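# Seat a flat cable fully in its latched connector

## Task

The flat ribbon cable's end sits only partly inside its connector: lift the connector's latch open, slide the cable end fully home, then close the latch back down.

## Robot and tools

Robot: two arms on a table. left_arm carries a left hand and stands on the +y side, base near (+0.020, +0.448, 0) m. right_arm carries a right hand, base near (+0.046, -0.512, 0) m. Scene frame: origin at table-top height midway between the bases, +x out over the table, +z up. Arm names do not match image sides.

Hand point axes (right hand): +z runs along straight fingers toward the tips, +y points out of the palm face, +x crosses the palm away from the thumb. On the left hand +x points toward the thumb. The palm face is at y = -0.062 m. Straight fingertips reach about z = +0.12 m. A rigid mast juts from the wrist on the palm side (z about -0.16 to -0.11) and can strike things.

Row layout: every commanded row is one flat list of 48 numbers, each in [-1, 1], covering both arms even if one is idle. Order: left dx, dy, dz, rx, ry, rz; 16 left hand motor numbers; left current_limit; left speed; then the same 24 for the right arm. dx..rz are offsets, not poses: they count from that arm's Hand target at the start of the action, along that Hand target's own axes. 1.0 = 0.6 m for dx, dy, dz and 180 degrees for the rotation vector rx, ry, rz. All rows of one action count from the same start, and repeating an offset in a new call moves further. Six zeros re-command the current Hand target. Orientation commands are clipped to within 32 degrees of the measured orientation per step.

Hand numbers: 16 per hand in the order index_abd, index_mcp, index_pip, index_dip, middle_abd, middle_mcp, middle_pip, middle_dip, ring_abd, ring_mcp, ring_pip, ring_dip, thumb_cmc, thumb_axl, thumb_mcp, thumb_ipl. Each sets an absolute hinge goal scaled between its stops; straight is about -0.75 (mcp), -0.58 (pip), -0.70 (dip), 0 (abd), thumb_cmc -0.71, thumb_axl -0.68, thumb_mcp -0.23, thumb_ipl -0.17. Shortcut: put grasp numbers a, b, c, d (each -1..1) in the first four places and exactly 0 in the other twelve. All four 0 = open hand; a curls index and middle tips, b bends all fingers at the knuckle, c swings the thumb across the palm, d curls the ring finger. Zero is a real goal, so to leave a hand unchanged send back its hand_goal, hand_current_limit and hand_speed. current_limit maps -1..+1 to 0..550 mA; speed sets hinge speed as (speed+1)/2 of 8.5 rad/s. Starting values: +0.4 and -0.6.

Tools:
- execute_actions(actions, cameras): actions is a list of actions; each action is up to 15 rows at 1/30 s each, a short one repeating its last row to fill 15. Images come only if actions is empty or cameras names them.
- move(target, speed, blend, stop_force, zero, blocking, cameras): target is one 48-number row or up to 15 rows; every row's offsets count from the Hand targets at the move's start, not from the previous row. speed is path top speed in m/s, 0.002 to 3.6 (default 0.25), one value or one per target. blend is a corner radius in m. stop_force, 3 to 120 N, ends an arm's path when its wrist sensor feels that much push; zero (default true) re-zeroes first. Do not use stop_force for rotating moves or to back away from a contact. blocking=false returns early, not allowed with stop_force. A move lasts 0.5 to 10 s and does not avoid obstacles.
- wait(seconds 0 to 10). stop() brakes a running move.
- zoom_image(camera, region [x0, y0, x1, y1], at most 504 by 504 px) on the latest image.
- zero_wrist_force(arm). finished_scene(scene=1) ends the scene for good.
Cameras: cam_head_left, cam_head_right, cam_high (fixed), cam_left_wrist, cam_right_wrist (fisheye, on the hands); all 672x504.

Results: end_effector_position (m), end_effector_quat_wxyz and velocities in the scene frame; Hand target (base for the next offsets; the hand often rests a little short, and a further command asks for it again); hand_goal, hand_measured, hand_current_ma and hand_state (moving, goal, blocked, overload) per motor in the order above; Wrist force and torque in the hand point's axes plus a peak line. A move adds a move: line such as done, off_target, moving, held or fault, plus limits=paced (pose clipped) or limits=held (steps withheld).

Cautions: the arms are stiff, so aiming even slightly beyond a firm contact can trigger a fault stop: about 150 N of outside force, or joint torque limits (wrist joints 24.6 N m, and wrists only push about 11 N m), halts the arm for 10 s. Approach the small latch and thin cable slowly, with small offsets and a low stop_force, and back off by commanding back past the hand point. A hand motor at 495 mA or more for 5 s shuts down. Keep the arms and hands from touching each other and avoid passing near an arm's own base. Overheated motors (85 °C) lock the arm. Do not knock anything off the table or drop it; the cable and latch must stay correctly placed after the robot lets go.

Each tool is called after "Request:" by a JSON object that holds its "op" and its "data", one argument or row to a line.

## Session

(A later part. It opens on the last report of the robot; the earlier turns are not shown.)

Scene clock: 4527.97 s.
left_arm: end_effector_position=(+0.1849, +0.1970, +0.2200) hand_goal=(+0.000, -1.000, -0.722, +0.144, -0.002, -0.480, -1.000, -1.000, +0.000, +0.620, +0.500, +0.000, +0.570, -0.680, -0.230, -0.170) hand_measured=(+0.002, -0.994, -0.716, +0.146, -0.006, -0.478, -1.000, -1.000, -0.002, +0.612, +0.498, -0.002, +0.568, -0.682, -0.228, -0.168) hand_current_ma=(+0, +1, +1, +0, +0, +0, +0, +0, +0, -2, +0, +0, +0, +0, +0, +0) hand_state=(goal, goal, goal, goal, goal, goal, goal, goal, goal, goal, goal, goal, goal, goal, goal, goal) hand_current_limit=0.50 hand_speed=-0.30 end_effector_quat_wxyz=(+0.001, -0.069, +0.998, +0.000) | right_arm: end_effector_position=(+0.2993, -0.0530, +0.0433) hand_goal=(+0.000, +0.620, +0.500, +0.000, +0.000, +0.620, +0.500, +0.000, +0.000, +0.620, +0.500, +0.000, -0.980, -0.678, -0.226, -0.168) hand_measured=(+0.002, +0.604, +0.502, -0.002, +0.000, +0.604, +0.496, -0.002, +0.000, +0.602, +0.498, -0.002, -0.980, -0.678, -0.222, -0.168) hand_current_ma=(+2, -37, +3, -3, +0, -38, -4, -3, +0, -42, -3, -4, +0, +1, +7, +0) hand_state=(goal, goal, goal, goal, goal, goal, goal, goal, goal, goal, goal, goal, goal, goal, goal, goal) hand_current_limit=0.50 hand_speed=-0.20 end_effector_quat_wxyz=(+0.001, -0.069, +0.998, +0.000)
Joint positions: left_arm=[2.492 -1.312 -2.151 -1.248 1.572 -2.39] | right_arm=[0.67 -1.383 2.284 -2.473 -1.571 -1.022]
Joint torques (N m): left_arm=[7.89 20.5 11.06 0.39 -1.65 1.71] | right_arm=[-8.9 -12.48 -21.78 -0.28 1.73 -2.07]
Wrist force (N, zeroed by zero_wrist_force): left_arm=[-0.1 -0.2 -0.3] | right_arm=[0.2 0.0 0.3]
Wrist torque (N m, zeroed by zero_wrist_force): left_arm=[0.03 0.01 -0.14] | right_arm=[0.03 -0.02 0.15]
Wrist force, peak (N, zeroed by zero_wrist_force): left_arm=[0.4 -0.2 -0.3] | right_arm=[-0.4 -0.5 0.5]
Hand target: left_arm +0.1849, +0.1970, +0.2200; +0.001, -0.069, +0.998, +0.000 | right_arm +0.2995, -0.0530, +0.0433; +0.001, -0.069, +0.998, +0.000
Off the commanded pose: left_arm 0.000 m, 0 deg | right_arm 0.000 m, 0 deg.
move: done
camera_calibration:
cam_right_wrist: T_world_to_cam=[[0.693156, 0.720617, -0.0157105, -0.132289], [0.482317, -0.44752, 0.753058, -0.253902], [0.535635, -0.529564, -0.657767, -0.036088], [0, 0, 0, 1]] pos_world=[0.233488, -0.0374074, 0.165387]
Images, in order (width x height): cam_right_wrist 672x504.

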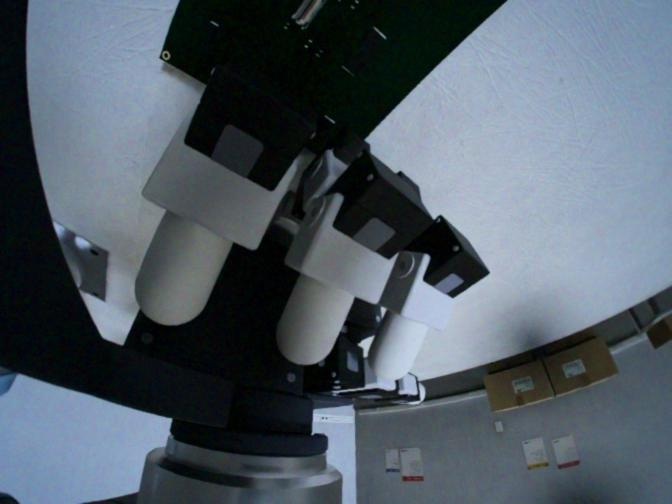

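Request:
{"op": "move", "data": {
  "target": [0,0,0,0,0,0, 0.001,-1,-0.7226,0.145,-0.001,-0.4795,-1,-1,0,0.62,0.5,0.001,0.571,-0.68,-0.23,-0.17,0.5,-0.3, 0.0167,0.0233,0,0,0,0, 0,0.62,0.5,0.001,0,0.62,0.5,0.001,0,0.62,0.5,0.001,-0.98,-0.678,-0.226,-0.168,0.5,-0.2],
  "speed": 0.06,
  "cameras": ["cam_right_wrist"]
}}

Request:
{"op": "zoom_image", "data": {
  "camera": "cam_right_wrist",
  "region": [280, 0, 330, 50]
}}

Scene clock: 4536.77 s.
left_arm: end_effector_position=(+0.1849, +0.1970, +0.2200) hand_goal=(+0.000, -1.000, -0.722, +0.144, -0.002, -0.480, -1.000, -1.000, +0.000, +0.620, +0.500, +0.000, +0.570, -0.680, -0.230, -0.170) hand_measured=(+0.002, -0.994, -0.716, +0.146, -0.006, -0.478, -1.000, -1.000, -0.002, +0.612, +0.498, -0.002, +0.568, -0.682, -0.228, -0.168) hand_current_ma=(+0, +1, +1, +0, +0, +0, +0, +0, +0, -2, +0, +0, +0, +0, +0, +0) hand_state=(goal, goal, goal, goal, goal, goal, goal, goal, goal, goal, goal, goal, goal, goal, goal, goal) hand_current_limit=0.50 hand_speed=-0.30 end_effector_quat_wxyz=(+0.001, -0.069, +0.998, +0.000) | right_arm: end_effector_position=(+0.2877, -0.0406, +0.0433) hand_goal=(+0.000, +0.620, +0.500, +0.000, +0.000, +0.620, +0.500, +0.000, +0.000, +0.620, +0.500, +0.000, -0.980, -0.678, -0.226, -0.168) hand_measured=(+0.002, +0.604, +0.502, -0.002, +0.000, +0.604, +0.496, -0.002, +0.000, +0.602, +0.498, -0.002, -0.980, -0.678, -0.222, -0.168) hand_current_ma=(+2, -37, +3, -3, +0, -38, -4, -3, +0, -42, -3, -4, +0, +1, +7, +0) hand_state=(goal, goal, goal, goal, goal, goal, goal, goal, goal, goal, goal, goal, goal, goal, goal, goal) hand_current_limit=0.50 hand_speed=-0.20 end_effector_quat_wxyz=(+0.001, -0.069, +0.998, +0.000)
Joint positions: left_arm=[2.492 -1.312 -2.151 -1.248 1.572 -2.39] | right_arm=[0.71 -1.374 2.272 -2.47 -1.571 -0.983]
Joint torques (N m): left_arm=[10.2 20.92 11.06 0.59 -1.7 1.79] | right_arm=[11.77 -10.98 -22.2 -0.36 -0.65 1.81]
Wrist force (N, zeroed by zero_wrist_force): left_arm=[0.1 -0.2 -0.4] | right_arm=[0.1 -0.1 0.1]
Wrist torque (N m, zeroed by zero_wrist_force): left_arm=[0.04 -0.02 -0.12] | right_arm=[0.03 -0.01 -0.05]
Wrist force, peak (N, zeroed by zero_wrist_force): left_arm=[0.1 -0.3 -0.4] | right_arm=[0.0 -0.5 0.4]
Hand target: left_arm +0.1849, +0.1970, +0.2200; +0.001, -0.069, +0.998, +0.000 | right_arm +0.2876, -0.0405, +0.0433; +0.001, -0.069, +0.998, +0.000
Off the commanded pose: left_arm 0.000 m, 0 deg | right_arm 0.000 m, 0 deg.
move: done
camera_calibration:
cam_right_wrist: T_world_to_cam=[[0.693154, 0.720619, -0.0157066, -0.133184], [0.482407, -0.44761, 0.752947, -0.242761], [0.535557, -0.529485, -0.657894, -0.0232676], [0, 0, 0, 1]] pos_world=[0.221888, -0.0250073, 0.165387]
Images, in order (width x height): cam_right_wrist 672x504.

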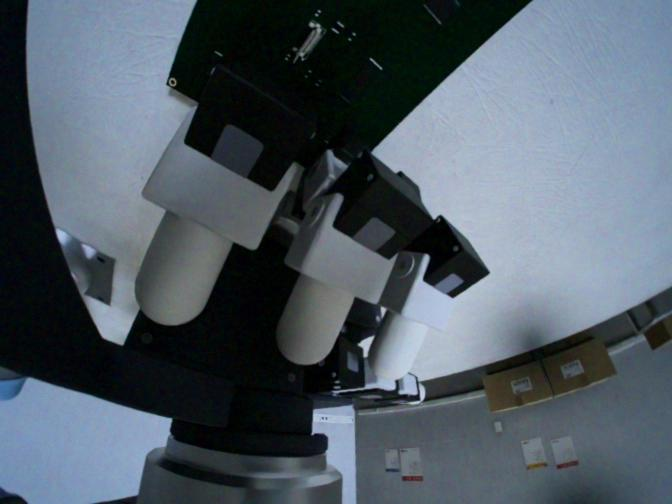

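Scaled by 10.080 from the camera's 672x504 image, which has a finer 960x720 frame.

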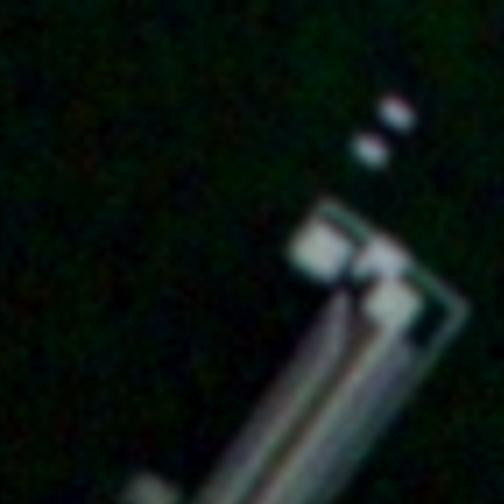

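Request:
{"op": "zoom_image", "data": {
  "camera": "cam_right_wrist",
  "region": [285, 14, 335, 64]
}}

Request:
{"op": "zoom_image", "data": {
  "camera": "cam_right_wrist",
  "region": [298, 20, 324, 46]
}}

Request:
{"op": "zoom_image", "data": {
  "camera": "cam_right_wrist",
  "region": [290, 38, 316, 64]
}}

Scaled by 10.080 from the camera's 672x504 image, which has a finer 960x720 frame.

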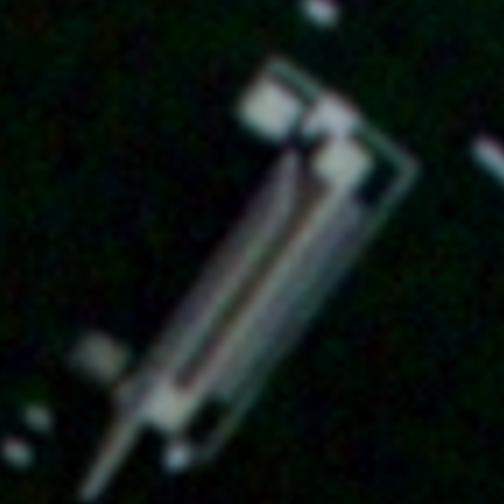

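Scaled by 19.385 from the camera's 672x504 image, which has a finer 960x720 frame.

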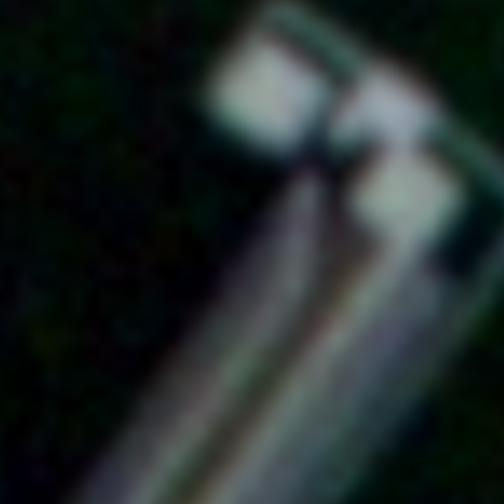

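Scaled by 19.385 from the camera's 672x504 image, which has a finer 960x720 frame.

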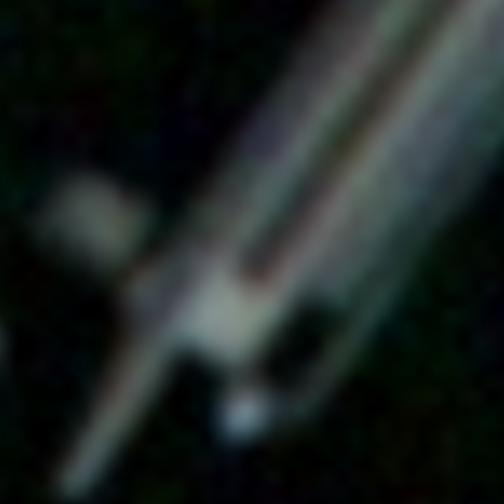

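Request:
{"op": "move", "data": {
  "target": [0,0,0,0,0,0, 0.001,-1,-0.7226,0.145,-0.001,-0.4795,-1,-1,0,0.62,0.5,0.001,0.571,-0.68,-0.23,-0.17,0.5,-0.3, 0.035,0,0.005,0,0,0, 0,0.62,0.5,0.001,0,0.62,0.5,0.001,0,0.62,0.5,0.001,-0.98,-0.678,-0.226,-0.168,0.5,-0.2],
  "speed": 0.06,
  "cameras": ["cam_right_wrist"]
}}

Request:
{"op": "zoom_image", "data": {
  "camera": "cam_right_wrist",
  "region": [310, 30, 360, 80]
}}

Scene clock: 4590.53 s.
left_arm: end_effector_position=(+0.1849, +0.1970, +0.2200) hand_goal=(+0.000, -1.000, -0.722, +0.144, -0.002, -0.480, -1.000, -1.000, +0.000, +0.620, +0.500, +0.000, +0.570, -0.680, -0.230, -0.170) hand_measured=(+0.002, -0.994, -0.716, +0.146, -0.006, -0.478, -1.000, -1.000, -0.002, +0.612, +0.498, -0.002, +0.568, -0.682, -0.228, -0.168) hand_current_ma=(+0, +1, +1, +0, +0, +0, +0, +0, +0, -2, +0, +0, +0, +0, +0, +0) hand_state=(goal, goal, goal, goal, goal, goal, goal, goal, goal, goal, goal, goal, goal, goal, goal, goal) hand_current_limit=0.50 hand_speed=-0.30 end_effector_quat_wxyz=(+0.001, -0.069, +0.998, +0.000) | right_arm: end_effector_position=(+0.2670, -0.0434, +0.0403) hand_goal=(+0.000, +0.620, +0.500, +0.000, +0.000, +0.620, +0.500, +0.000, +0.000, +0.620, +0.500, +0.000, -0.980, -0.678, -0.226, -0.168) hand_measured=(+0.002, +0.604, +0.502, -0.002, +0.000, +0.604, +0.496, -0.002, +0.000, +0.602, +0.498, -0.002, -0.980, -0.678, -0.222, -0.168) hand_current_ma=(+2, -37, +3, -3, +0, -38, -4, -3, +0, -42, -3, -4, +0, +1, +7, +0) hand_state=(goal, goal, goal, goal, goal, goal, goal, goal, goal, goal, goal, goal, goal, goal, goal, goal) hand_current_limit=0.50 hand_speed=-0.20 end_effector_quat_wxyz=(+0.001, -0.069, +0.998, +0.000)
Joint positions: left_arm=[2.492 -1.312 -2.151 -1.248 1.572 -2.39] | right_arm=[0.738 -1.392 2.309 -2.489 -1.571 -0.954]
Joint torques (N m): left_arm=[8.34 22.9 10.84 0.66 -1.47 1.99] | right_arm=[10.89 -37.63 -9.05 -5.94 -1.11 1.8]
Wrist force (N, zeroed by zero_wrist_force): left_arm=[0.0 -0.2 -0.2] | right_arm=[-0.2 -0.2 0.2]
Wrist torque (N m, zeroed by zero_wrist_force): left_arm=[0.02 -0.01 -0.13] | right_arm=[-0.01 0.00 -0.06]
Wrist force, peak (N, zeroed by zero_wrist_force): left_arm=[0.2 -0.2 -0.5] | right_arm=[0.1 -0.1 0.6]
Hand target: left_arm +0.1849, +0.1970, +0.2200; +0.001, -0.069, +0.998, +0.000 | right_arm +0.2668, -0.0434, +0.0403; +0.001, -0.069, +0.998, +0.000
Off the commanded pose: left_arm 0.000 m, 0 deg | right_arm 0.000 m, 0 deg.
move: done
camera_calibration:
cam_right_wrist: T_world_to_cam=[[0.693193, 0.72058, -0.0157542, -0.116866], [0.482383, -0.447586, 0.752977, -0.231769], [0.535529, -0.529557, -0.657859, -0.01564], [0, 0, 0, 1]] pos_world=[0.201188, -0.0278074, 0.162387]
Images, in order (width x height): cam_right_wrist 672x504.

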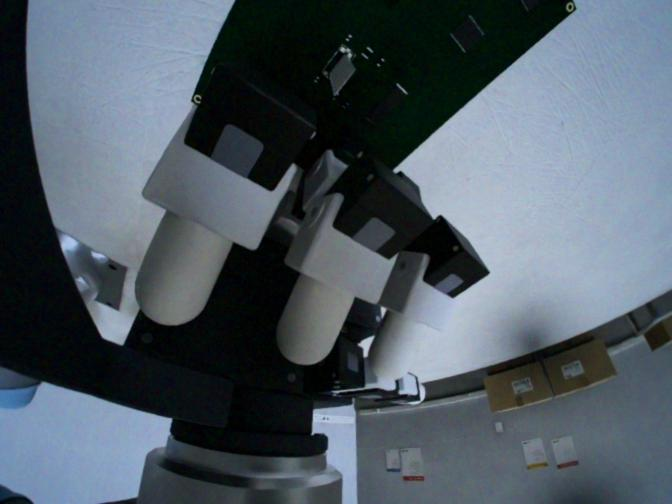

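Scaled by 10.080 from the camera's 672x504 image, which has a finer 960x720 frame.

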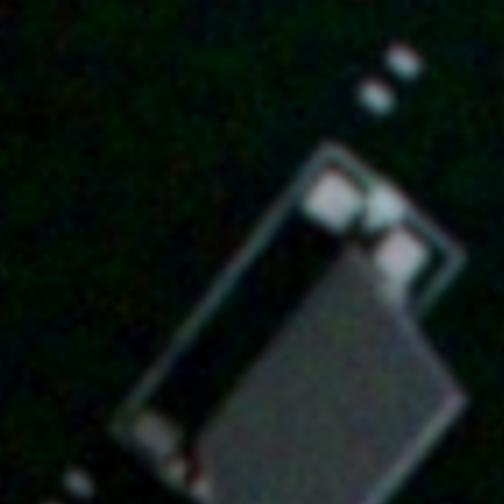

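Request:
{"op": "zoom_image", "data": {
  "camera": "cam_right_wrist",
  "region": [320, 42, 346, 68]
}}

Request:
{"op": "zoom_image", "data": {
  "camera": "cam_right_wrist",
  "region": [318, 60, 350, 92]
}}

Request:
{"op": "zoom_image", "data": {
  "camera": "cam_right_wrist",
  "region": [440, 10, 490, 60]
}}

Scaled by 19.385 from the camera's 672x504 image, which has a finer 960x720 frame.

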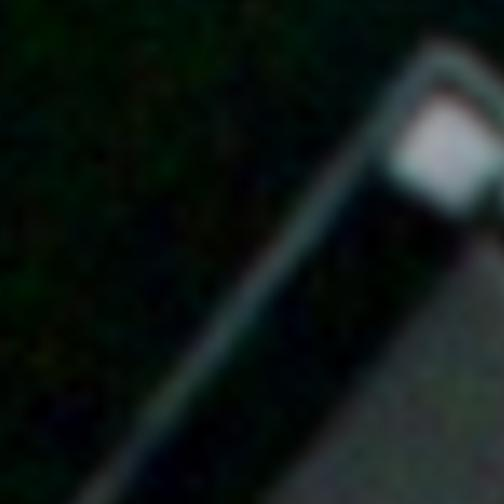

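Scaled by 15.750 from the camera's 672x504 image, which has a finer 960x720 frame.

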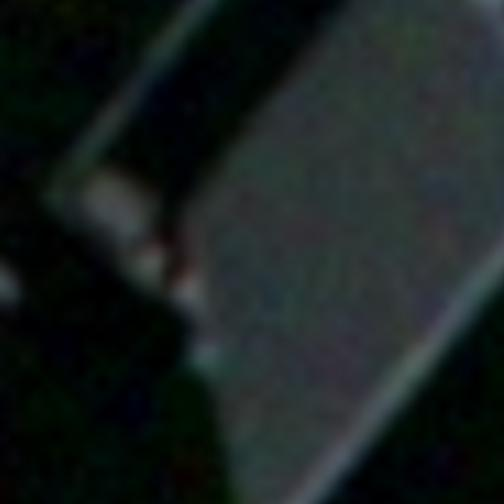

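Scaled by 10.080 from the camera's 672x504 image, which has a finer 960x720 frame.

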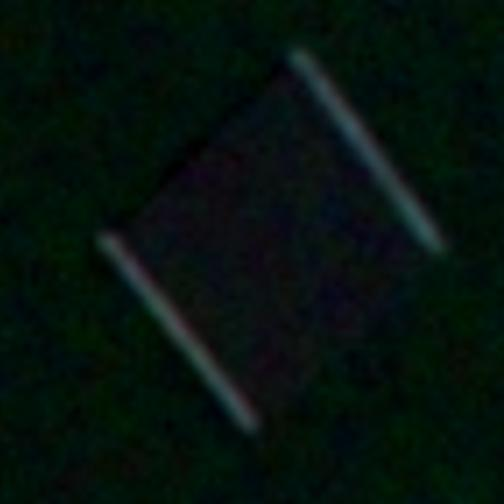

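Request:
{"op": "move", "data": {
  "target": [
    [0,0,0,0,0,0, 0.001,-1,-0.7226,0.145,-0.001,-0.4795,-1,-1,0,0.62,0.5,0.001,0.571,-0.68,-0.23,-0.17,0.5,-0.3, 0,0,-0.2162,0,0,0, 0,0.479,0.664,-0.26,0,0.62,0.5,0.001,0,0.62,0.5,0.001,-0.98,-0.678,-0.226,-0.168,0.5,-0.2],
    [0,0,0,0,0,0, 0.001,-1,-0.7226,0.145,-0.001,-0.4795,-1,-1,0,0.62,0.5,0.001,0.571,-0.68,-0.23,-0.17,0.5,-0.3, 0.1527,0.0788,-0.2162,0,0,0, 0,0.479,0.664,-0.26,0,0.62,0.5,0.001,0,0.62,0.5,0.001,-0.98,-0.678,-0.226,-0.168,0.5,-0.2],
    [0,0,0,0,0,0, 0.001,-1,-0.7226,0.145,-0.001,-0.4795,-1,-1,0,0.62,0.5,0.001,0.571,-0.68,-0.23,-0.17,0.5,-0.3, 0.1527,0.0788,0.001,0,0,0, 0,0.479,0.664,-0.26,0,0.62,0.5,0.001,0,0.62,0.5,0.001,-0.98,-0.678,-0.226,-0.168,0.5,-0.2]
  ],
  "speed": 0.12,
  "blend": 0.015,
  "cameras": ["cam_right_wrist","cam_left_wrist"]
}}

Request:
{"op": "zoom_image", "data": {
  "camera": "cam_right_wrist",
  "region": [400, 160, 500, 260]
}}

Scene clock: 4629.90 s.
left_arm: end_effector_position=(+0.1849, +0.1970, +0.2200) hand_goal=(+0.000, -1.000, -0.722, +0.144, -0.002, -0.480, -1.000, -1.000, +0.000, +0.620, +0.500, +0.000, +0.570, -0.680, -0.230, -0.170) hand_measured=(+0.002, -0.994, -0.716, +0.146, -0.006, -0.478, -1.000, -1.000, -0.002, +0.612, +0.498, -0.002, +0.568, -0.682, -0.228, -0.168) hand_current_ma=(+0, +1, +1, +0, +0, +0, +0, +0, +0, -2, +0, +0, +0, +0, +0, +0) hand_state=(goal, goal, goal, goal, goal, goal, goal, goal, goal, goal, goal, goal, goal, goal, goal, goal) hand_current_limit=0.50 hand_speed=-0.30 end_effector_quat_wxyz=(+0.001, -0.069, +0.998, +0.000) | right_arm: end_effector_position=(+0.1696, -0.0092, +0.0396) hand_goal=(+0.000, +0.478, +0.664, -0.260, +0.000, +0.620, +0.500, +0.000, +0.000, +0.620, +0.500, +0.000, -0.980, -0.678, -0.226, -0.168) hand_measured=(+0.002, +0.472, +0.660, -0.256, +0.000, +0.604, +0.496, -0.002, +0.000, +0.602, +0.498, -0.002, -0.980, -0.678, -0.222, -0.168) hand_current_ma=(+2, -9, -4, +4, +0, -38, -4, -3, +0, -42, -3, -4, +0, +1, +7, +0) hand_state=(goal, goal, goal, goal, goal, goal, goal, goal, goal, goal, goal, goal, goal, goal, goal, goal) hand_current_limit=0.50 hand_speed=-0.20 end_effector_quat_wxyz=(+0.001, -0.069, +0.998, +0.000) end_effector_velocity=(+0.000, +0.000, +0.000) end_effector_angular_velocity=(+0.002, -0.001, +0.000)
Joint positions: left_arm=[2.492 -1.312 -2.151 -1.248 1.572 -2.39] | right_arm=[0.974 -1.401 2.322 -2.494 -1.572 -0.719]
Joint velocities: left_arm=[within noise] | right_arm=[0 0.002 0.001 -0.005 0.001 0]
Joint torques (N m): left_arm=[8.79 21.33 10.71 0.58 -1.51 1.43] | right_arm=[11.03 -10.46 -8.25 -6.03 2.26 1.91]
Wrist force (N, zeroed by zero_wrist_force): left_arm=[-0.1 -0.1 -0.3] | right_arm=[0.0 0.1 0.5]
Wrist torque (N m, zeroed by zero_wrist_force): left_arm=[0.05 0.00 -0.14] | right_arm=[-0.03 -0.01 -0.05]
Wrist force, peak (N, zeroed by zero_wrist_force): left_arm=[0.3 0.0 -0.4] | right_arm=[-0.1 0.0 1.2]
Hand target: left_arm +0.1849, +0.1970, +0.2200; +0.001, -0.069, +0.998, +0.000 | right_arm +0.1696, -0.0092, +0.0395; +0.001, -0.069, +0.998, +0.000
Off the commanded pose: left_arm 0.000 m, 0 deg | right_arm 0.000 m, 0 deg.
move: done
camera_calibration:
cam_left_wrist: T_world_to_cam=[[0.850131, -0.525209, -0.0378524, -0.0734676], [-0.315458, -0.565535, 0.762008, -0.0508564], [-0.421621, -0.635866, -0.64646, 0.469554], [0, 0, 0, 1]] pos_world=[0.244388, 0.231226, 0.33952]
cam_right_wrist: T_world_to_cam=[[0.693192, 0.720581, -0.0157566, -0.0740038], [0.482344, -0.447545, 0.753026, -0.168955], [0.535564, -0.529592, -0.657802, 0.0541583], [0, 0, 0, 1]] pos_world=[0.103788, 0.00639257, 0.161687]
Images, in order (width x height): cam_left_wrist 672x504, cam_right_wrist 672x504.

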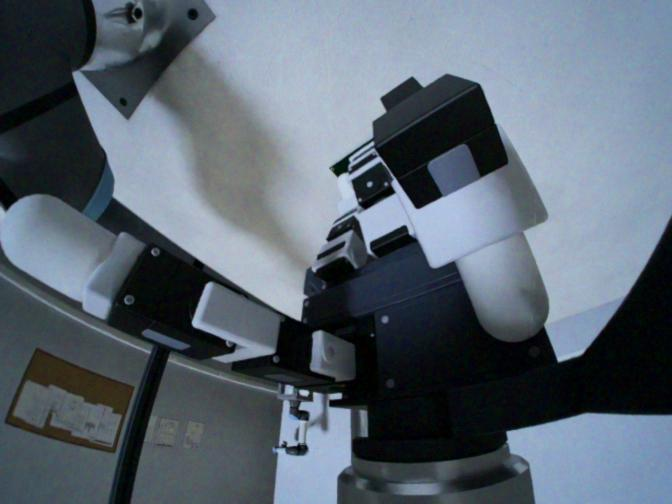

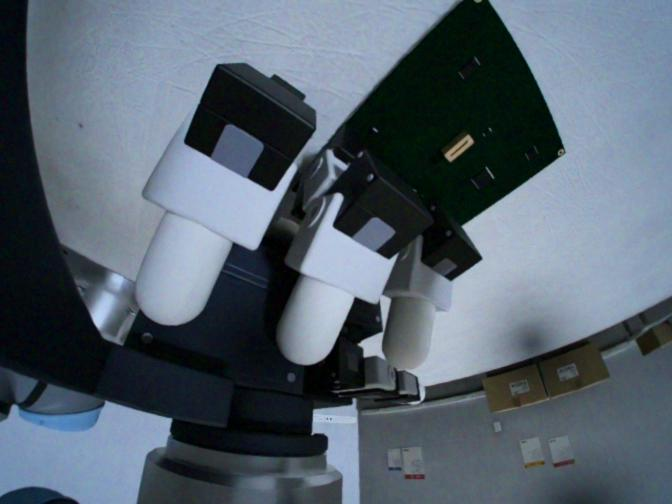

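Scaled by 5.040 from the camera's 672x504 image, which has a finer 960x720 frame.

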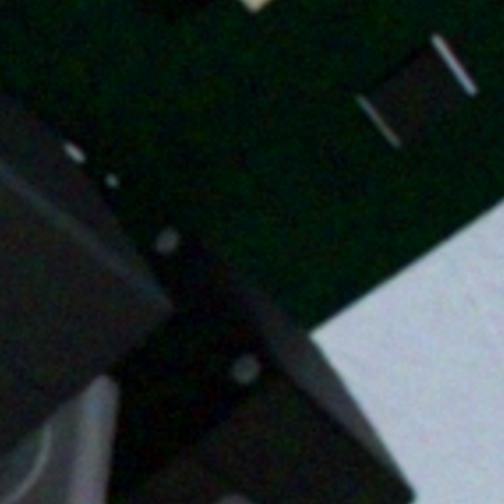

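Request:
{"op": "zero_wrist_force", "data": {
  "arm": "right_arm"
}}

Request:
{"op": "move", "data": {
  "target": [0,0,0,0,0,0, 0.001,-1,-0.7226,0.145,-0.001,-0.4795,-1,-1,0,0.62,0.5,0.001,0.571,-0.68,-0.23,-0.17,0.5,-0.3, -0.0067,0,0,0,0,0, 0,0.479,0.664,-0.26,0,0.62,0.5,0.001,0,0.62,0.5,0.001,-0.98,-0.678,-0.226,-0.168,0.5,-0.2],
  "speed": 0.01
}}

Request:
{"op": "move", "data": {
  "target": [0,0,0,0,0,0, 0.001,-1,-0.7226,0.145,-0.001,-0.4795,-1,-1,0,0.62,0.5,0.001,0.571,-0.68,-0.23,-0.17,0.5,-0.3, -0.0025,0,0,0,0,0, 0,0.479,0.664,-0.26,0,0.62,0.5,0.001,0,0.62,0.5,0.001,-0.98,-0.678,-0.226,-0.168,0.5,-0.2],
  "speed": 0.005
}}

Request:
{"op": "move", "data": {
  "target": [0,0,0,0,0,0, 0.001,-1,-0.7226,0.145,-0.001,-0.4795,-1,-1,0,0.62,0.5,0.001,0.571,-0.68,-0.23,-0.17,0.5,-0.3, -0.0025,0,0,0,0,0, 0,0.479,0.664,-0.26,0,0.62,0.5,0.001,0,0.62,0.5,0.001,-0.98,-0.678,-0.226,-0.168,0.5,-0.2],
  "speed": 0.005
}}

Wrist force sensor zeroed.

Scene clock: 4638.70 s.
left_arm: end_effector_position=(+0.1849, +0.1970, +0.2200) hand_goal=(+0.000, -1.000, -0.722, +0.144, -0.002, -0.480, -1.000, -1.000, +0.000, +0.620, +0.500, +0.000, +0.570, -0.680, -0.230, -0.170) hand_measured=(+0.002, -0.994, -0.716, +0.146, -0.006, -0.478, -1.000, -1.000, -0.002, +0.612, +0.498, -0.002, +0.568, -0.682, -0.228, -0.168) hand_current_ma=(+0, +1, +1, +0, +0, +0, +0, +0, +0, -2, +0, +0, +0, +0, +0, +0) hand_state=(goal, goal, goal, goal, goal, goal, goal, goal, goal, goal, goal, goal, goal, goal, goal, goal) hand_current_limit=0.50 hand_speed=-0.30 end_effector_quat_wxyz=(+0.001, -0.069, +0.998, +0.000) | right_arm: end_effector_position=(+0.1734, -0.0087, +0.0395) hand_goal=(+0.000, +0.478, +0.664, -0.260, +0.000, +0.620, +0.500, +0.000, +0.000, +0.620, +0.500, +0.000, -0.980, -0.678, -0.226, -0.168) hand_measured=(+0.002, +0.472, +0.660, -0.256, +0.000, +0.604, +0.496, -0.002, +0.000, +0.602, +0.498, -0.002, -0.980, -0.678, -0.222, -0.168) hand_current_ma=(+2, -9, -4, +4, +0, -38, -4, -3, +0, -42, -3, -4, +0, +1, +7, +0) hand_state=(goal, goal, goal, goal, goal, goal, goal, goal, goal, goal, goal, goal, goal, goal, goal, goal) hand_current_limit=0.50 hand_speed=-0.20 end_effector_quat_wxyz=(+0.001, -0.069, +0.998, +0.000)
Joint positions: left_arm=[2.492 -1.312 -2.151 -1.248 1.572 -2.39] | right_arm=[0.967 -1.397 2.318 -2.493 -1.572 -0.726]
Joint torques (N m): left_arm=[8.69 20.57 11.47 0.51 -1.43 1.52] | right_arm=[-10.17 -9.24 -21.36 -0.4 2.08 -2.48]
Wrist force (N, zeroed by zero_wrist_force): left_arm=[0.2 0.0 -0.4] | right_arm=[0.3 0.0 -0.1]
Wrist torque (N m, zeroed by zero_wrist_force): left_arm=[0.06 -0.04 -0.12] | right_arm=[0.01 -0.04 0.22]
Wrist force, peak (N, zeroed by zero_wrist_force): left_arm=[0.0 -0.1 -0.5] | right_arm=[-0.3 -0.4 0.0]
Hand target: left_arm +0.1849, +0.1970, +0.2200; +0.001, -0.069, +0.998, +0.000 | right_arm +0.1736, -0.0086, +0.0395; +0.001, -0.069, +0.998, +0.000
Off the commanded pose: left_arm 0.000 m, 0 deg | right_arm 0.000 m, 0 deg.
move: done

Scene clock: 4639.40 s.
left_arm: end_effector_position=(+0.1849, +0.1970, +0.2200) hand_goal=(+0.000, -1.000, -0.722, +0.144, -0.002, -0.480, -1.000, -1.000, +0.000, +0.620, +0.500, +0.000, +0.570, -0.680, -0.230, -0.170) hand_measured=(+0.002, -0.994, -0.716, +0.146, -0.006, -0.478, -1.000, -1.000, -0.002, +0.612, +0.498, -0.002, +0.568, -0.682, -0.228, -0.168) hand_current_ma=(+0, +1, +1, +0, +0, +0, +0, +0, +0, -2, +0, +0, +0, +0, +0, +0) hand_state=(goal, goal, goal, goal, goal, goal, goal, goal, goal, goal, goal, goal, goal, goal, goal, goal) hand_current_limit=0.50 hand_speed=-0.30 end_effector_quat_wxyz=(+0.001, -0.069, +0.998, +0.000) | right_arm: end_effector_position=(+0.1750, -0.0084, +0.0395) hand_goal=(+0.000, +0.478, +0.664, -0.260, +0.000, +0.620, +0.500, +0.000, +0.000, +0.620, +0.500, +0.000, -0.980, -0.678, -0.226, -0.168) hand_measured=(+0.002, +0.472, +0.660, -0.256, +0.000, +0.604, +0.496, -0.002, +0.000, +0.602, +0.498, -0.002, -0.980, -0.678, -0.222, -0.168) hand_current_ma=(+2, -9, -4, +4, +0, -38, -4, -3, +0, -42, -3, -4, +0, +1, +7, +0) hand_state=(goal, goal, goal, goal, goal, goal, goal, goal, goal, goal, goal, goal, goal, goal, goal, goal) hand_current_limit=0.50 hand_speed=-0.20 end_effector_quat_wxyz=(+0.001, -0.069, +0.998, +0.000)
Joint positions: left_arm=[2.492 -1.312 -2.151 -1.248 1.572 -2.39] | right_arm=[0.964 -1.396 2.317 -2.493 -1.572 -0.729]
Joint torques (N m): left_arm=[7.99 21.18 11.13 0.63 -1.45 1.41] | right_arm=[-9.78 -9.33 -23.08 -0.28 2.2 -2.27]
Wrist force (N, zeroed by zero_wrist_force): left_arm=[0.0 -0.2 -0.2] | right_arm=[0.0 0.0 -0.3]
Wrist torque (N m, zeroed by zero_wrist_force): left_arm=[0.03 0.00 -0.13] | right_arm=[0.02 0.04 0.18]
Wrist force, peak (N, zeroed by zero_wrist_force): left_arm=[0.0 -0.3 -0.4] | right_arm=[0.2 0.0 -0.3]
Hand target: left_arm +0.1849, +0.1970, +0.2200; +0.001, -0.069, +0.998, +0.000 | right_arm +0.1751, -0.0084, +0.0395; +0.001, -0.069, +0.998, +0.000
Off the commanded pose: left_arm 0.000 m, 0 deg | right_arm 0.000 m, 0 deg.
move: done

Scene clock: 4640.10 s.
left_arm: end_effector_position=(+0.1849, +0.1970, +0.2200) hand_goal=(+0.000, -1.000, -0.722, +0.144, -0.002, -0.480, -1.000, -1.000, +0.000, +0.620, +0.500, +0.000, +0.570, -0.680, -0.230, -0.170) hand_measured=(+0.002, -0.994, -0.716, +0.146, -0.006, -0.478, -1.000, -1.000, -0.002, +0.612, +0.498, -0.002, +0.568, -0.682, -0.228, -0.168) hand_current_ma=(+0, +1, +1, +0, +0, +0, +0, +0, +0, -2, +0, +0, +0, +0, +0, +0) hand_state=(goal, goal, goal, goal, goal, goal, goal, goal, goal, goal, goal, goal, goal, goal, goal, goal) hand_current_limit=0.50 hand_speed=-0.30 end_effector_quat_wxyz=(+0.001, -0.069, +0.998, +0.000) | right_arm: end_effector_position=(+0.1765, -0.0082, +0.0395) hand_goal=(+0.000, +0.478, +0.664, -0.260, +0.000, +0.620, +0.500, +0.000, +0.000, +0.620, +0.500, +0.000, -0.980, -0.678, -0.226, -0.168) hand_measured=(+0.002, +0.472, +0.660, -0.256, +0.000, +0.604, +0.496, -0.002, +0.000, +0.602, +0.498, -0.002, -0.980, -0.678, -0.222, -0.168) hand_current_ma=(+2, -9, -4, +4, +0, -38, -4, -3, +0, -42, -3, -4, +0, +1, +7, +0) hand_state=(goal, goal, goal, goal, goal, goal, goal, goal, goal, goal, goal, goal, goal, goal, goal, goal) hand_current_limit=0.50 hand_speed=-0.20 end_effector_quat_wxyz=(+0.001, -0.069, +0.998, +0.000)
Joint positions: left_arm=[2.492 -1.312 -2.151 -1.248 1.572 -2.39] | right_arm=[0.961 -1.395 2.315 -2.493 -1.572 -0.731]
Joint torques (N m): left_arm=[9.04 21.12 11.43 0.64 -1.61 1.54] | right_arm=[-11.21 -10.16 -22.25 -0.43 2.24 -2.16]
Wrist force (N, zeroed by zero_wrist_force): left_arm=[0.1 -0.1 0.0] | right_arm=[0.2 -0.3 -0.2]
Wrist torque (N m, zeroed by zero_wrist_force): left_arm=[0.02 -0.01 -0.13] | right_arm=[-0.01 0.00 0.19]
Wrist force, peak (N, zeroed by zero_wrist_force): left_arm=[0.2 -0.2 -0.4] | right_arm=[0.5 -0.2 -0.1]
Hand target: left_arm +0.1849, +0.1970, +0.2200; +0.001, -0.069, +0.998, +0.000 | right_arm +0.1765, -0.0082, +0.0395; +0.001, -0.069, +0.998, +0.000
Off the commanded pose: left_arm 0.000 m, 0 deg | right_arm 0.000 m, 0 deg.
move: done

Request:
{"op": "move", "data": {
  "target": [0,0,0,0,0,0, 0.001,-1,-0.7226,0.145,-0.001,-0.4795,-1,-1,0,0.62,0.5,0.001,0.571,-0.68,-0.23,-0.17,0.5,-0.3, -0.0033,0,0,0,0,0, 0,0.479,0.664,-0.26,0,0.62,0.5,0.001,0,0.62,0.5,0.001,-0.98,-0.678,-0.226,-0.168,0.5,-0.2],
  "speed": 0.005
}}

Request:
{"op": "move", "data": {
  "target": [0,0,0,0,0,0, 0.001,-1,-0.7226,0.145,-0.001,-0.4795,-1,-1,0,0.62,0.5,0.001,0.571,-0.68,-0.23,-0.17,0.5,-0.3, -0.0033,0,0,0,0,0, 0,0.479,0.664,-0.26,0,0.62,0.5,0.001,0,0.62,0.5,0.001,-0.98,-0.678,-0.226,-0.168,0.5,-0.2],
  "speed": 0.005,
  "cameras": ["cam_right_wrist","cam_high"]
}}

Request:
{"op": "zoom_image", "data": {
  "camera": "cam_high",
  "region": [218, 240, 258, 280]
}}

Scene clock: 4647.00 s.
left_arm: end_effector_position=(+0.1849, +0.1970, +0.2200) hand_goal=(+0.000, -1.000, -0.722, +0.144, -0.002, -0.480, -1.000, -1.000, +0.000, +0.620, +0.500, +0.000, +0.570, -0.680, -0.230, -0.170) hand_measured=(+0.002, -0.994, -0.716, +0.146, -0.006, -0.478, -1.000, -1.000, -0.002, +0.612, +0.498, -0.002, +0.568, -0.682, -0.228, -0.168) hand_current_ma=(+0, +1, +1, +0, +0, +0, +0, +0, +0, -2, +0, +0, +0, +0, +0, +0) hand_state=(goal, goal, goal, goal, goal, goal, goal, goal, goal, goal, goal, goal, goal, goal, goal, goal) hand_current_limit=0.50 hand_speed=-0.30 end_effector_quat_wxyz=(+0.001, -0.069, +0.998, +0.000) | right_arm: end_effector_position=(+0.1784, -0.0080, +0.0395) hand_goal=(+0.000, +0.478, +0.664, -0.260, +0.000, +0.620, +0.500, +0.000, +0.000, +0.620, +0.500, +0.000, -0.980, -0.678, -0.226, -0.168) hand_measured=(+0.002, +0.472, +0.660, -0.256, +0.000, +0.604, +0.496, -0.002, +0.000, +0.602, +0.498, -0.002, -0.980, -0.678, -0.222, -0.168) hand_current_ma=(+2, -9, -4, +4, +0, -38, -4, -3, +0, -42, -3, -4, +0, +1, +7, +0) hand_state=(goal, goal, goal, goal, goal, goal, goal, goal, goal, goal, goal, goal, goal, goal, goal, goal) hand_current_limit=0.50 hand_speed=-0.20 end_effector_quat_wxyz=(+0.001, -0.069, +0.998, +0.000)
Joint positions: left_arm=[2.492 -1.312 -2.151 -1.248 1.572 -2.39] | right_arm=[0.958 -1.393 2.313 -2.492 -1.572 -0.735]
Joint torques (N m): left_arm=[8.19 21.52 10.43 0.65 -1.55 1.5] | right_arm=[-10.43 -9.73 -21.72 -0.39 2.21 -1.96]
Wrist force (N, zeroed by zero_wrist_force): left_arm=[0.1 -0.1 -0.2] | right_arm=[-0.1 0.1 -0.1]
Wrist torque (N m, zeroed by zero_wrist_force): left_arm=[0.04 -0.02 -0.13] | right_arm=[0.03 0.06 0.18]
Wrist force, peak (N, zeroed by zero_wrist_force): left_arm=[0.1 -0.1 -0.5] | right_arm=[0.6 0.2 -0.2]
Hand target: left_arm +0.1849, +0.1970, +0.2200; +0.001, -0.069, +0.998, +0.000 | right_arm +0.1785, -0.0080, +0.0395; +0.001, -0.069, +0.998, +0.000
Off the commanded pose: left_arm 0.000 m, 0 deg | right_arm 0.000 m, 0 deg.
move: done

Scene clock: 4647.70 s.
left_arm: end_effector_position=(+0.1849, +0.1970, +0.2200) hand_goal=(+0.000, -1.000, -0.722, +0.144, -0.002, -0.480, -1.000, -1.000, +0.000, +0.620, +0.500, +0.000, +0.570, -0.680, -0.230, -0.170) hand_measured=(+0.002, -0.994, -0.716, +0.146, -0.006, -0.478, -1.000, -1.000, -0.002, +0.612, +0.498, -0.002, +0.568, -0.682, -0.228, -0.168) hand_current_ma=(+0, +1, +1, +0, +0, +0, +0, +0, +0, -2, +0, +0, +0, +0, +0, +0) hand_state=(goal, goal, goal, goal, goal, goal, goal, goal, goal, goal, goal, goal, goal, goal, goal, goal) hand_current_limit=0.50 hand_speed=-0.30 end_effector_quat_wxyz=(+0.001, -0.069, +0.998, +0.000) | right_arm: end_effector_position=(+0.1804, -0.0077, +0.0396) hand_goal=(+0.000, +0.478, +0.664, -0.260, +0.000, +0.620, +0.500, +0.000, +0.000, +0.620, +0.500, +0.000, -0.980, -0.678, -0.226, -0.168) hand_measured=(+0.002, +0.472, +0.660, -0.256, +0.000, +0.604, +0.496, -0.002, +0.000, +0.602, +0.498, -0.002, -0.980, -0.678, -0.222, -0.168) hand_current_ma=(+2, -9, -4, +4, +0, -38, -4, -3, +0, -42, -3, -4, +0, +1, +7, +0) hand_state=(goal, goal, goal, goal, goal, goal, goal, goal, goal, goal, goal, goal, goal, goal, goal, goal) hand_current_limit=0.50 hand_speed=-0.20 end_effector_quat_wxyz=(+0.001, -0.069, +0.998, +0.000)
Joint positions: left_arm=[2.492 -1.312 -2.151 -1.248 1.572 -2.39] | right_arm=[0.954 -1.392 2.311 -2.491 -1.572 -0.739]
Joint torques (N m): left_arm=[9.32 20.94 10.71 0.51 -1.45 1.49] | right_arm=[-10.5 -10.06 -21.72 -0.41 2.25 -2.26]
Wrist force (N, zeroed by zero_wrist_force): left_arm=[0.1 -0.3 -0.2] | right_arm=[0.1 -0.2 0.3]
Wrist torque (N m, zeroed by zero_wrist_force): left_arm=[0.01 -0.02 -0.12] | right_arm=[-0.05 0.02 0.18]
Wrist force, peak (N, zeroed by zero_wrist_force): left_arm=[0.2 -0.4 -0.2] | right_arm=[0.4 -0.3 -0.3]
Hand target: left_arm +0.1849, +0.1970, +0.2200; +0.001, -0.069, +0.998, +0.000 | right_arm +0.1805, -0.0077, +0.0396; +0.001, -0.069, +0.998, +0.000
Off the commanded pose: left_arm 0.000 m, 0 deg | right_arm 0.000 m, 0 deg.
move: done
camera_calibration:
cam_right_wrist: T_world_to_cam=[[0.693227, 0.720548, -0.0157027, -0.0825144], [0.482295, -0.447597, 0.753026, -0.173439], [0.535563, -0.529592, -0.657803, 0.0492223], [0, 0, 0, 1]] pos_world=[0.114488, 0.00789256, 0.161687]
Images, in order (width x height): cam_high 672x504, cam_right_wrist 672x504.

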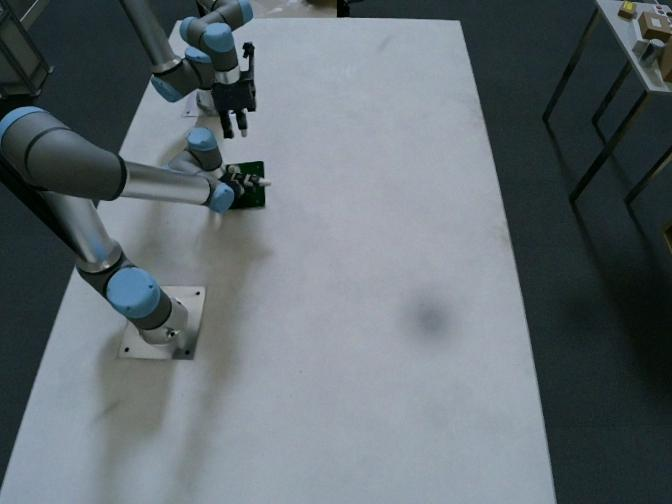

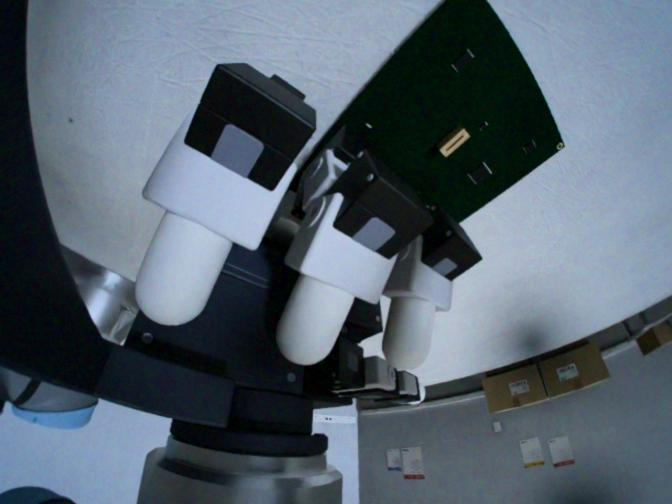

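Scaled by 12.600 from the camera's 672x504 image, which has a finer 960x720 frame.

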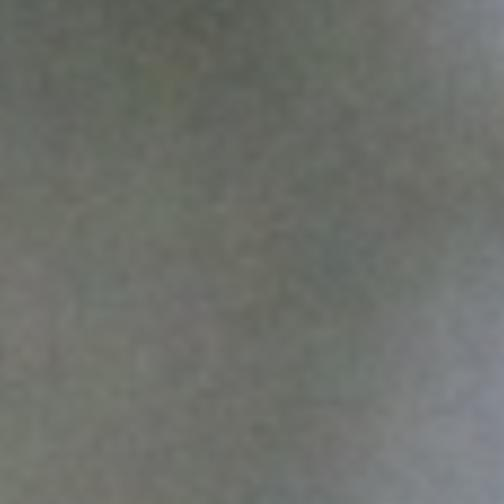

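Request:
{"op": "zoom_image", "data": {
  "camera": "cam_right_wrist",
  "region": [420, 110, 500, 190]
}}

Scaled by 6.300 from the camera's 672x504 image, which has a finer 960x720 frame.

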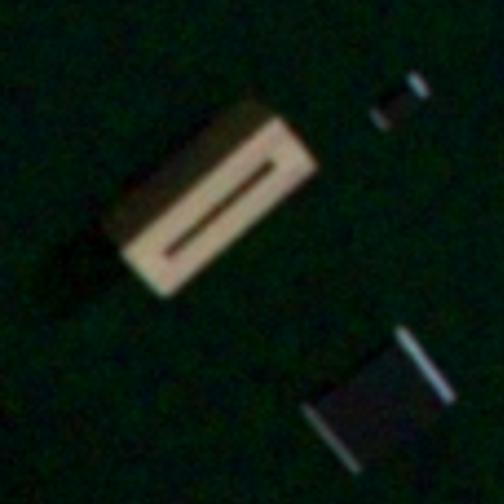

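Request:
{"op": "move", "data": {
  "target": [
    [0,0,0,0,0,0, 0,-0.75,-0.58,-0.7,0,0.62,0.5,0.001,0,0.62,0.5,0.001,0.571,-0.68,-0.23,-0.17,0.5,-0.3, 0.0133,0,0,0,0,0, 0,0.479,0.664,-0.26,0,0.62,0.5,0.001,0,0.62,0.5,0.001,-0.98,-0.678,-0.226,-0.168,0.5,-0.2],
    [0,0,0,0,0,0, 0,-0.75,-0.58,-0.7,0,0.62,0.5,0.001,0,0.62,0.5,0.001,0.571,-0.68,-0.23,-0.17,0.5,-0.3, 0.0133,0,-0.2173,0,0,0, 0,0.479,0.664,-0.26,0,0.62,0.5,0.001,0,0.62,0.5,0.001,-0.98,-0.678,-0.226,-0.168,0.5,-0.2],
    [-0.0207,-0.2713,0,0,0,0, 0,-0.75,-0.58,-0.7,0,0.62,0.5,0.001,0,0.62,0.5,0.001,0.571,-0.68,-0.23,-0.17,0.5,-0.3, 0.08,-0.0713,-0.2173,0,0,0, 0,0.479,0.664,-0.26,0,0.62,0.5,0.001,0,0.62,0.5,0.001,-0.98,-0.678,-0.226,-0.168,0.5,-0.2],
    [-0.0207,-0.2713,0,0,0,0, 0,-0.75,-0.58,-0.7,0,0.62,0.5,0.001,0,0.62,0.5,0.001,0.571,-0.68,-0.23,-0.17,0.5,-0.3, 0.08,-0.0713,0.006,0,0,0, 0,0.479,0.664,-0.26,0,0.62,0.5,0.001,0,0.62,0.5,0.001,-0.98,-0.678,-0.226,-0.168,0.5,-0.2]
  ],
  "speed": 0.12,
  "blend": 0.004
}}

Request:
{"op": "zero_wrist_force", "data": {
  "arm": "right_arm"
}}

Request:
{"op": "move", "data": {
  "target": [0,0,0,0,0,0, 0,-0.75,-0.58,-0.7,0,0.62,0.5,0.001,0,0.62,0.5,0.001,0.571,-0.68,-0.23,-0.17,0.5,-0.3, 0,0,0.0103,0,0,0, 0,0.479,0.664,-0.26,0,0.62,0.5,0.001,0,0.62,0.5,0.001,-0.98,-0.678,-0.226,-0.168,0.5,-0.2],
  "speed": 0.01,
  "cameras": ["cam_right_wrist","cam_left_wrist"]
}}

Request:
{"op": "zoom_image", "data": {
  "camera": "cam_right_wrist",
  "region": [430, 160, 510, 240]
}}

Scene clock: 4710.37 s.
left_arm: end_effector_position=(+0.2045, +0.1049, +0.2201) hand_goal=(+0.000, -0.750, -0.580, -0.700, +0.000, +0.620, +0.500, +0.000, +0.000, +0.620, +0.500, +0.000, +0.570, -0.680, -0.230, -0.170) hand_measured=(+0.002, -0.750, -0.582, -0.698, -0.004, +0.604, +0.496, -0.002, -0.002, +0.612, +0.498, -0.002, +0.568, -0.682, -0.228, -0.168) hand_current_ma=(+0, +0, +0, +0, +0, -7, +0, +0, +0, -2, +0, +0, +0, +0, +0, +0) hand_state=(goal, goal, goal, goal, goal, goal, goal, goal, goal, goal, goal, goal, goal, goal, goal, goal) hand_current_limit=0.50 hand_speed=-0.30 end_effector_quat_wxyz=(+0.001, -0.069, +0.998, -0.001) | right_arm: end_effector_position=(+0.1474, -0.0443, +0.1698) hand_goal=(+0.000, +0.478, +0.664, -0.260, +0.000, +0.620, +0.500, +0.000, +0.000, +0.620, +0.500, +0.000, -0.980, -0.678, -0.226, -0.168) hand_measured=(+0.002, +0.472, +0.660, -0.256, +0.000, +0.604, +0.496, -0.002, +0.000, +0.602, +0.498, -0.002, -0.980, -0.678, -0.222, -0.168) hand_current_ma=(+2, -9, -4, +4, +0, -38, -4, -3, +0, -42, -3, -4, +0, +1, +7, +0) hand_state=(goal, goal, goal, goal, goal, goal, goal, goal, goal, goal, goal, goal, goal, goal, goal, goal) hand_current_limit=0.50 hand_speed=-0.20 end_effector_quat_wxyz=(+0.001, -0.069, +0.998, +0.000)
Joint positions: left_arm=[2.36 -1.549 -1.952 -1.209 1.571 -2.522] | right_arm=[0.972 -1.762 2.241 -2.051 -1.572 -0.721]
Joint torques (N m): left_arm=[8.38 32.44 10.64 0.04 0.63 1.94] | right_arm=[10.99 -27.42 -15.11 -0.45 -0.61 1.89]
Wrist force (N, zeroed by zero_wrist_force): left_arm=[0.3 -0.4 0.1] | right_arm=[0.3 -0.2 -0.5]
Wrist torque (N m, zeroed by zero_wrist_force): left_arm=[0.03 -0.04 -0.09] | right_arm=[-0.01 -0.04 0.03]
Wrist force, peak (N, zeroed by zero_wrist_force): left_arm=[-0.3 -4.4 0.0] | right_arm=[0.3 -0.1 0.8]
Hand target: left_arm +0.2045, +0.1050, +0.2201; +0.001, -0.069, +0.998, -0.001 (not the last commanded pose) | right_arm +0.1473, -0.0445, +0.1698; +0.001, -0.069, +0.998, +0.000 (not the last commanded pose)
Off the commanded pose: left_arm 0.069 m, 0 deg | right_arm 0.135 m, 0 deg.
move: held (left_arm; a check stopped the path), off_target (right_arm; braked when a check withheld steps of left_arm); path passed 2 of 4 targets; blend cut to 0 m at target 1; limits=held
pose unreachable (left arm): on one or more control steps of this call, first in action 0 (counted from 0), this arm could not follow its commanded pose, so it was not sent that pose on those steps. It may still have moved: this result reports where it is.
cause: moving toward the commanded pose would bring a part of the arm too close to another arm (a part of this arm just beyond joint 6 (wrist 3) and a part of the right arm just beyond its joint 6 (wrist 3), 27 mm apart when this arm was first held).

Wrist force sensor zeroed.

Scene clock: 4711.33 s.
left_arm: end_effector_position=(+0.2045, +0.1050, +0.2201) hand_goal=(+0.000, -0.750, -0.580, -0.700, +0.000, +0.620, +0.500, +0.000, +0.000, +0.620, +0.500, +0.000, +0.570, -0.680, -0.230, -0.170) hand_measured=(+0.002, -0.750, -0.582, -0.698, -0.004, +0.604, +0.496, -0.002, -0.002, +0.612, +0.498, -0.002, +0.568, -0.682, -0.228, -0.168) hand_current_ma=(+0, +0, +0, +0, +0, -7, +0, +0, +0, -2, +0, +0, +0, +0, +0, +0) hand_state=(goal, goal, goal, goal, goal, goal, goal, goal, goal, goal, goal, goal, goal, goal, goal, goal) hand_current_limit=0.50 hand_speed=-0.30 end_effector_quat_wxyz=(+0.001, -0.069, +0.998, -0.001) | right_arm: end_effector_position=(+0.1473, -0.0444, +0.1638) hand_goal=(+0.000, +0.478, +0.664, -0.260, +0.000, +0.620, +0.500, +0.000, +0.000, +0.620, +0.500, +0.000, -0.980, -0.678, -0.226, -0.168) hand_measured=(+0.002, +0.472, +0.660, -0.256, +0.000, +0.604, +0.496, -0.002, +0.000, +0.602, +0.498, -0.002, -0.980, -0.678, -0.222, -0.168) hand_current_ma=(+2, -9, -4, +4, +0, -38, -4, -3, +0, -42, -3, -4, +0, +1, +7, +0) hand_state=(goal, goal, goal, goal, goal, goal, goal, goal, goal, goal, goal, goal, goal, goal, goal, goal) hand_current_limit=0.50 hand_speed=-0.20 end_effector_quat_wxyz=(+0.001, -0.069, +0.998, +0.000)
Joint positions: left_arm=[2.361 -1.548 -1.952 -1.209 1.571 -2.522] | right_arm=[0.972 -1.754 2.252 -2.07 -1.572 -0.721]
Joint torques (N m): left_arm=[8.97 31.49 9.98 0.27 -1.48 1.79] | right_arm=[7.3 -0.25 -13.95 -6.19 1.42 1.03]
Wrist force (N, zeroed by zero_wrist_force): left_arm=[0.2 -0.2 0.2] | right_arm=[-0.3 0.1 0.4]
Wrist torque (N m, zeroed by zero_wrist_force): left_arm=[0.05 -0.02 -0.11] | right_arm=[-0.02 0.03 -0.02]
Wrist force, peak (N, zeroed by zero_wrist_force): left_arm=[0.4 -0.3 0.0] | right_arm=[-0.3 0.1 0.4]
Hand target: left_arm +0.2045, +0.1050, +0.2201; +0.001, -0.069, +0.998, -0.001 | right_arm +0.1473, -0.0444, +0.1637; +0.001, -0.069, +0.998, +0.000
Off the commanded pose: left_arm 0.000 m, 0 deg | right_arm 0.000 m, 0 deg.
move: done
camera_calibration:
cam_left_wrist: T_world_to_cam=[[0.849913, -0.525623, -0.0369772, -0.138522], [-0.31575, -0.564223, 0.762859, -0.0970617], [-0.42184, -0.636689, -0.645507, 0.41936], [0, 0, 0, 1]] pos_world=[0.263987, 0.139427, 0.339622]
cam_right_wrist: T_world_to_cam=[[0.693227, 0.720548, -0.0157027, -0.0312435], [0.482295, -0.447597, 0.753026, -0.267476], [0.535563, -0.529592, -0.657803, 0.129159], [0, 0, 0, 1]] pos_world=[0.0814882, -0.0288074, 0.285887]
Images, in order (width x height): cam_left_wrist 672x504, cam_right_wrist 672x504.

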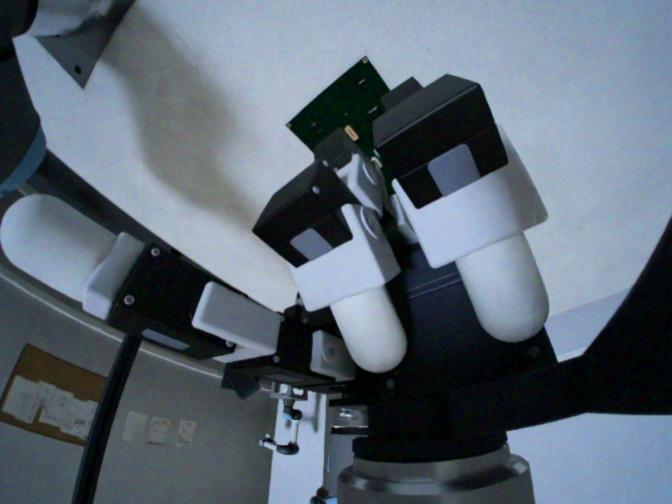

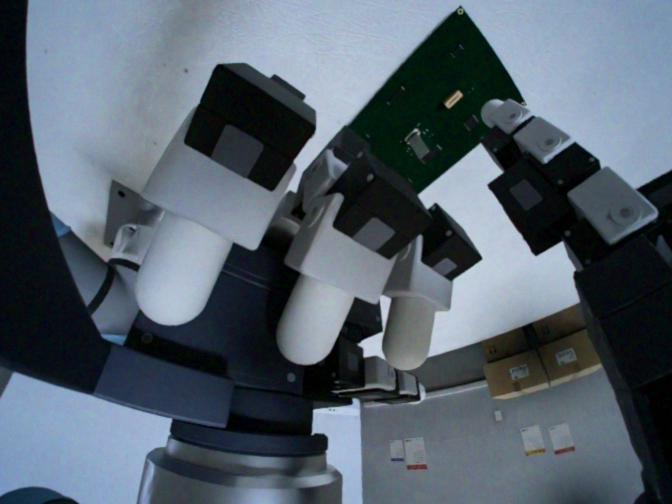

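Scaled by 6.300 from the camera's 672x504 image, which has a finer 960x720 frame.

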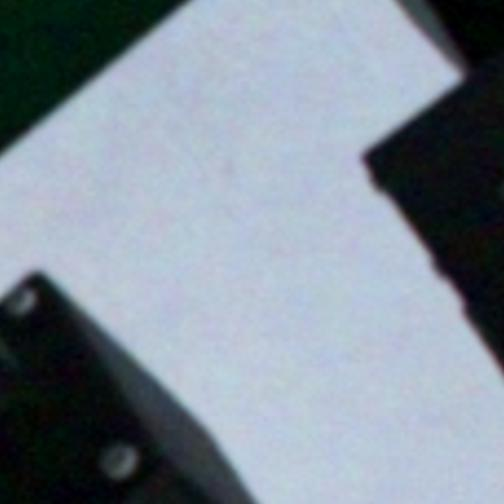

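Request:
{"op": "move", "data": {
  "target": [
    [0,0,0,0,0,0, 0,-0.75,-0.58,-0.7,0,0.62,0.5,0.001,0,0.62,0.5,0.001,0.571,-0.68,-0.23,-0.17,0.5,-0.3, 0.0169,-0.0185,0,0,0,0, 0,0.479,0.664,-0.26,0,0.62,0.5,0.001,0,0.62,0.5,0.001,-0.98,-0.678,-0.226,-0.168,0.5,-0.2],
    [0,0,0,0,0,0, 0,-0.75,-0.58,-0.7,0,0.62,0.5,0.001,0,0.62,0.5,0.001,0.571,-0.68,-0.23,-0.17,0.5,-0.3, 0.0169,-0.0185,0.2128,0,0,0, 0,0.479,0.664,-0.26,0,0.62,0.5,0.001,0,0.62,0.5,0.001,-0.98,-0.678,-0.226,-0.168,0.5,-0.2]
  ],
  "speed": 0.1,
  "cameras": ["cam_right_wrist"]
}}

Request:
{"op": "zoom_image", "data": {
  "camera": "cam_right_wrist",
  "region": [430, 160, 530, 235]
}}

Scene clock: 4740.00 s.
left_arm: end_effector_position=(+0.2045, +0.1050, +0.2201) hand_goal=(+0.000, -0.750, -0.580, -0.700, +0.000, +0.620, +0.500, +0.000, +0.000, +0.620, +0.500, +0.000, +0.570, -0.680, -0.230, -0.170) hand_measured=(+0.002, -0.750, -0.582, -0.698, -0.004, +0.604, +0.496, -0.002, -0.002, +0.612, +0.498, -0.002, +0.568, -0.682, -0.228, -0.168) hand_current_ma=(+0, +0, +0, +0, +0, -7, +0, +0, +0, -2, +0, +0, +0, +0, +0, +0) hand_state=(goal, goal, goal, goal, goal, goal, goal, goal, goal, goal, goal, goal, goal, goal, goal, goal) hand_current_limit=0.50 hand_speed=-0.30 end_effector_quat_wxyz=(+0.001, -0.069, +0.998, -0.001) | right_arm: end_effector_position=(+0.1390, -0.0567, +0.0360) hand_goal=(+0.000, +0.478, +0.664, -0.260, +0.000, +0.620, +0.500, +0.000, +0.000, +0.620, +0.500, +0.000, -0.980, -0.678, -0.226, -0.168) hand_measured=(+0.002, +0.472, +0.660, -0.256, +0.000, +0.604, +0.496, -0.002, +0.000, +0.602, +0.498, -0.002, -0.980, -0.678, -0.222, -0.168) hand_current_ma=(+2, -9, -4, +4, +0, -38, -4, -3, +0, -42, -3, -4, +0, +1, +7, +0) hand_state=(goal, goal, goal, goal, goal, goal, goal, goal, goal, goal, goal, goal, goal, goal, goal, goal) hand_current_limit=0.50 hand_speed=-0.20 end_effector_quat_wxyz=(+0.001, -0.069, +0.998, +0.000)
Joint positions: left_arm=[2.361 -1.548 -1.952 -1.209 1.571 -2.522] | right_arm=[0.972 -1.506 2.466 -2.532 -1.572 -0.72]
Joint torques (N m): left_arm=[8.68 31.05 12.41 0.63 -1.51 1.71] | right_arm=[11.27 -3.47 -7.52 -6 2.21 2.06]
Wrist force (N, zeroed by zero_wrist_force): left_arm=[0.3 -0.2 0.1] | right_arm=[-0.2 0.5 0.0]
Wrist torque (N m, zeroed by zero_wrist_force): left_arm=[0.06 -0.04 -0.10] | right_arm=[0.08 0.03 0.05]
Wrist force, peak (N, zeroed by zero_wrist_force): left_arm=[0.5 -0.2 0.0] | right_arm=[-0.4 -0.2 0.8]
Hand target: left_arm +0.2045, +0.1050, +0.2201; +0.001, -0.069, +0.998, -0.001 | right_arm +0.1390, -0.0567, +0.0360; +0.001, -0.069, +0.998, +0.000
Off the commanded pose: left_arm 0.000 m, 0 deg | right_arm 0.000 m, 0 deg.
move: done
camera_calibration:
cam_right_wrist: T_world_to_cam=[[0.693192, 0.720581, -0.0157566, -0.0186197], [0.482344, -0.447545, 0.753026, -0.172818], [0.535564, -0.529592, -0.657802, 0.0430886], [0, 0, 0, 1]] pos_world=[0.0731881, -0.0411074, 0.158187]
Images, in order (width x height): cam_right_wrist 672x504.

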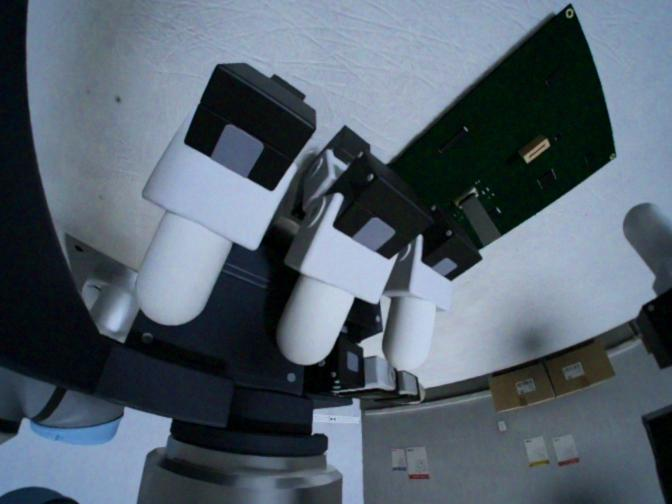

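Scaled by 5.040 from the camera's 672x504 image, which has a finer 960x720 frame.

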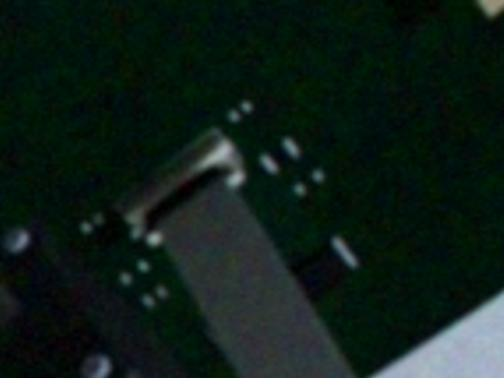

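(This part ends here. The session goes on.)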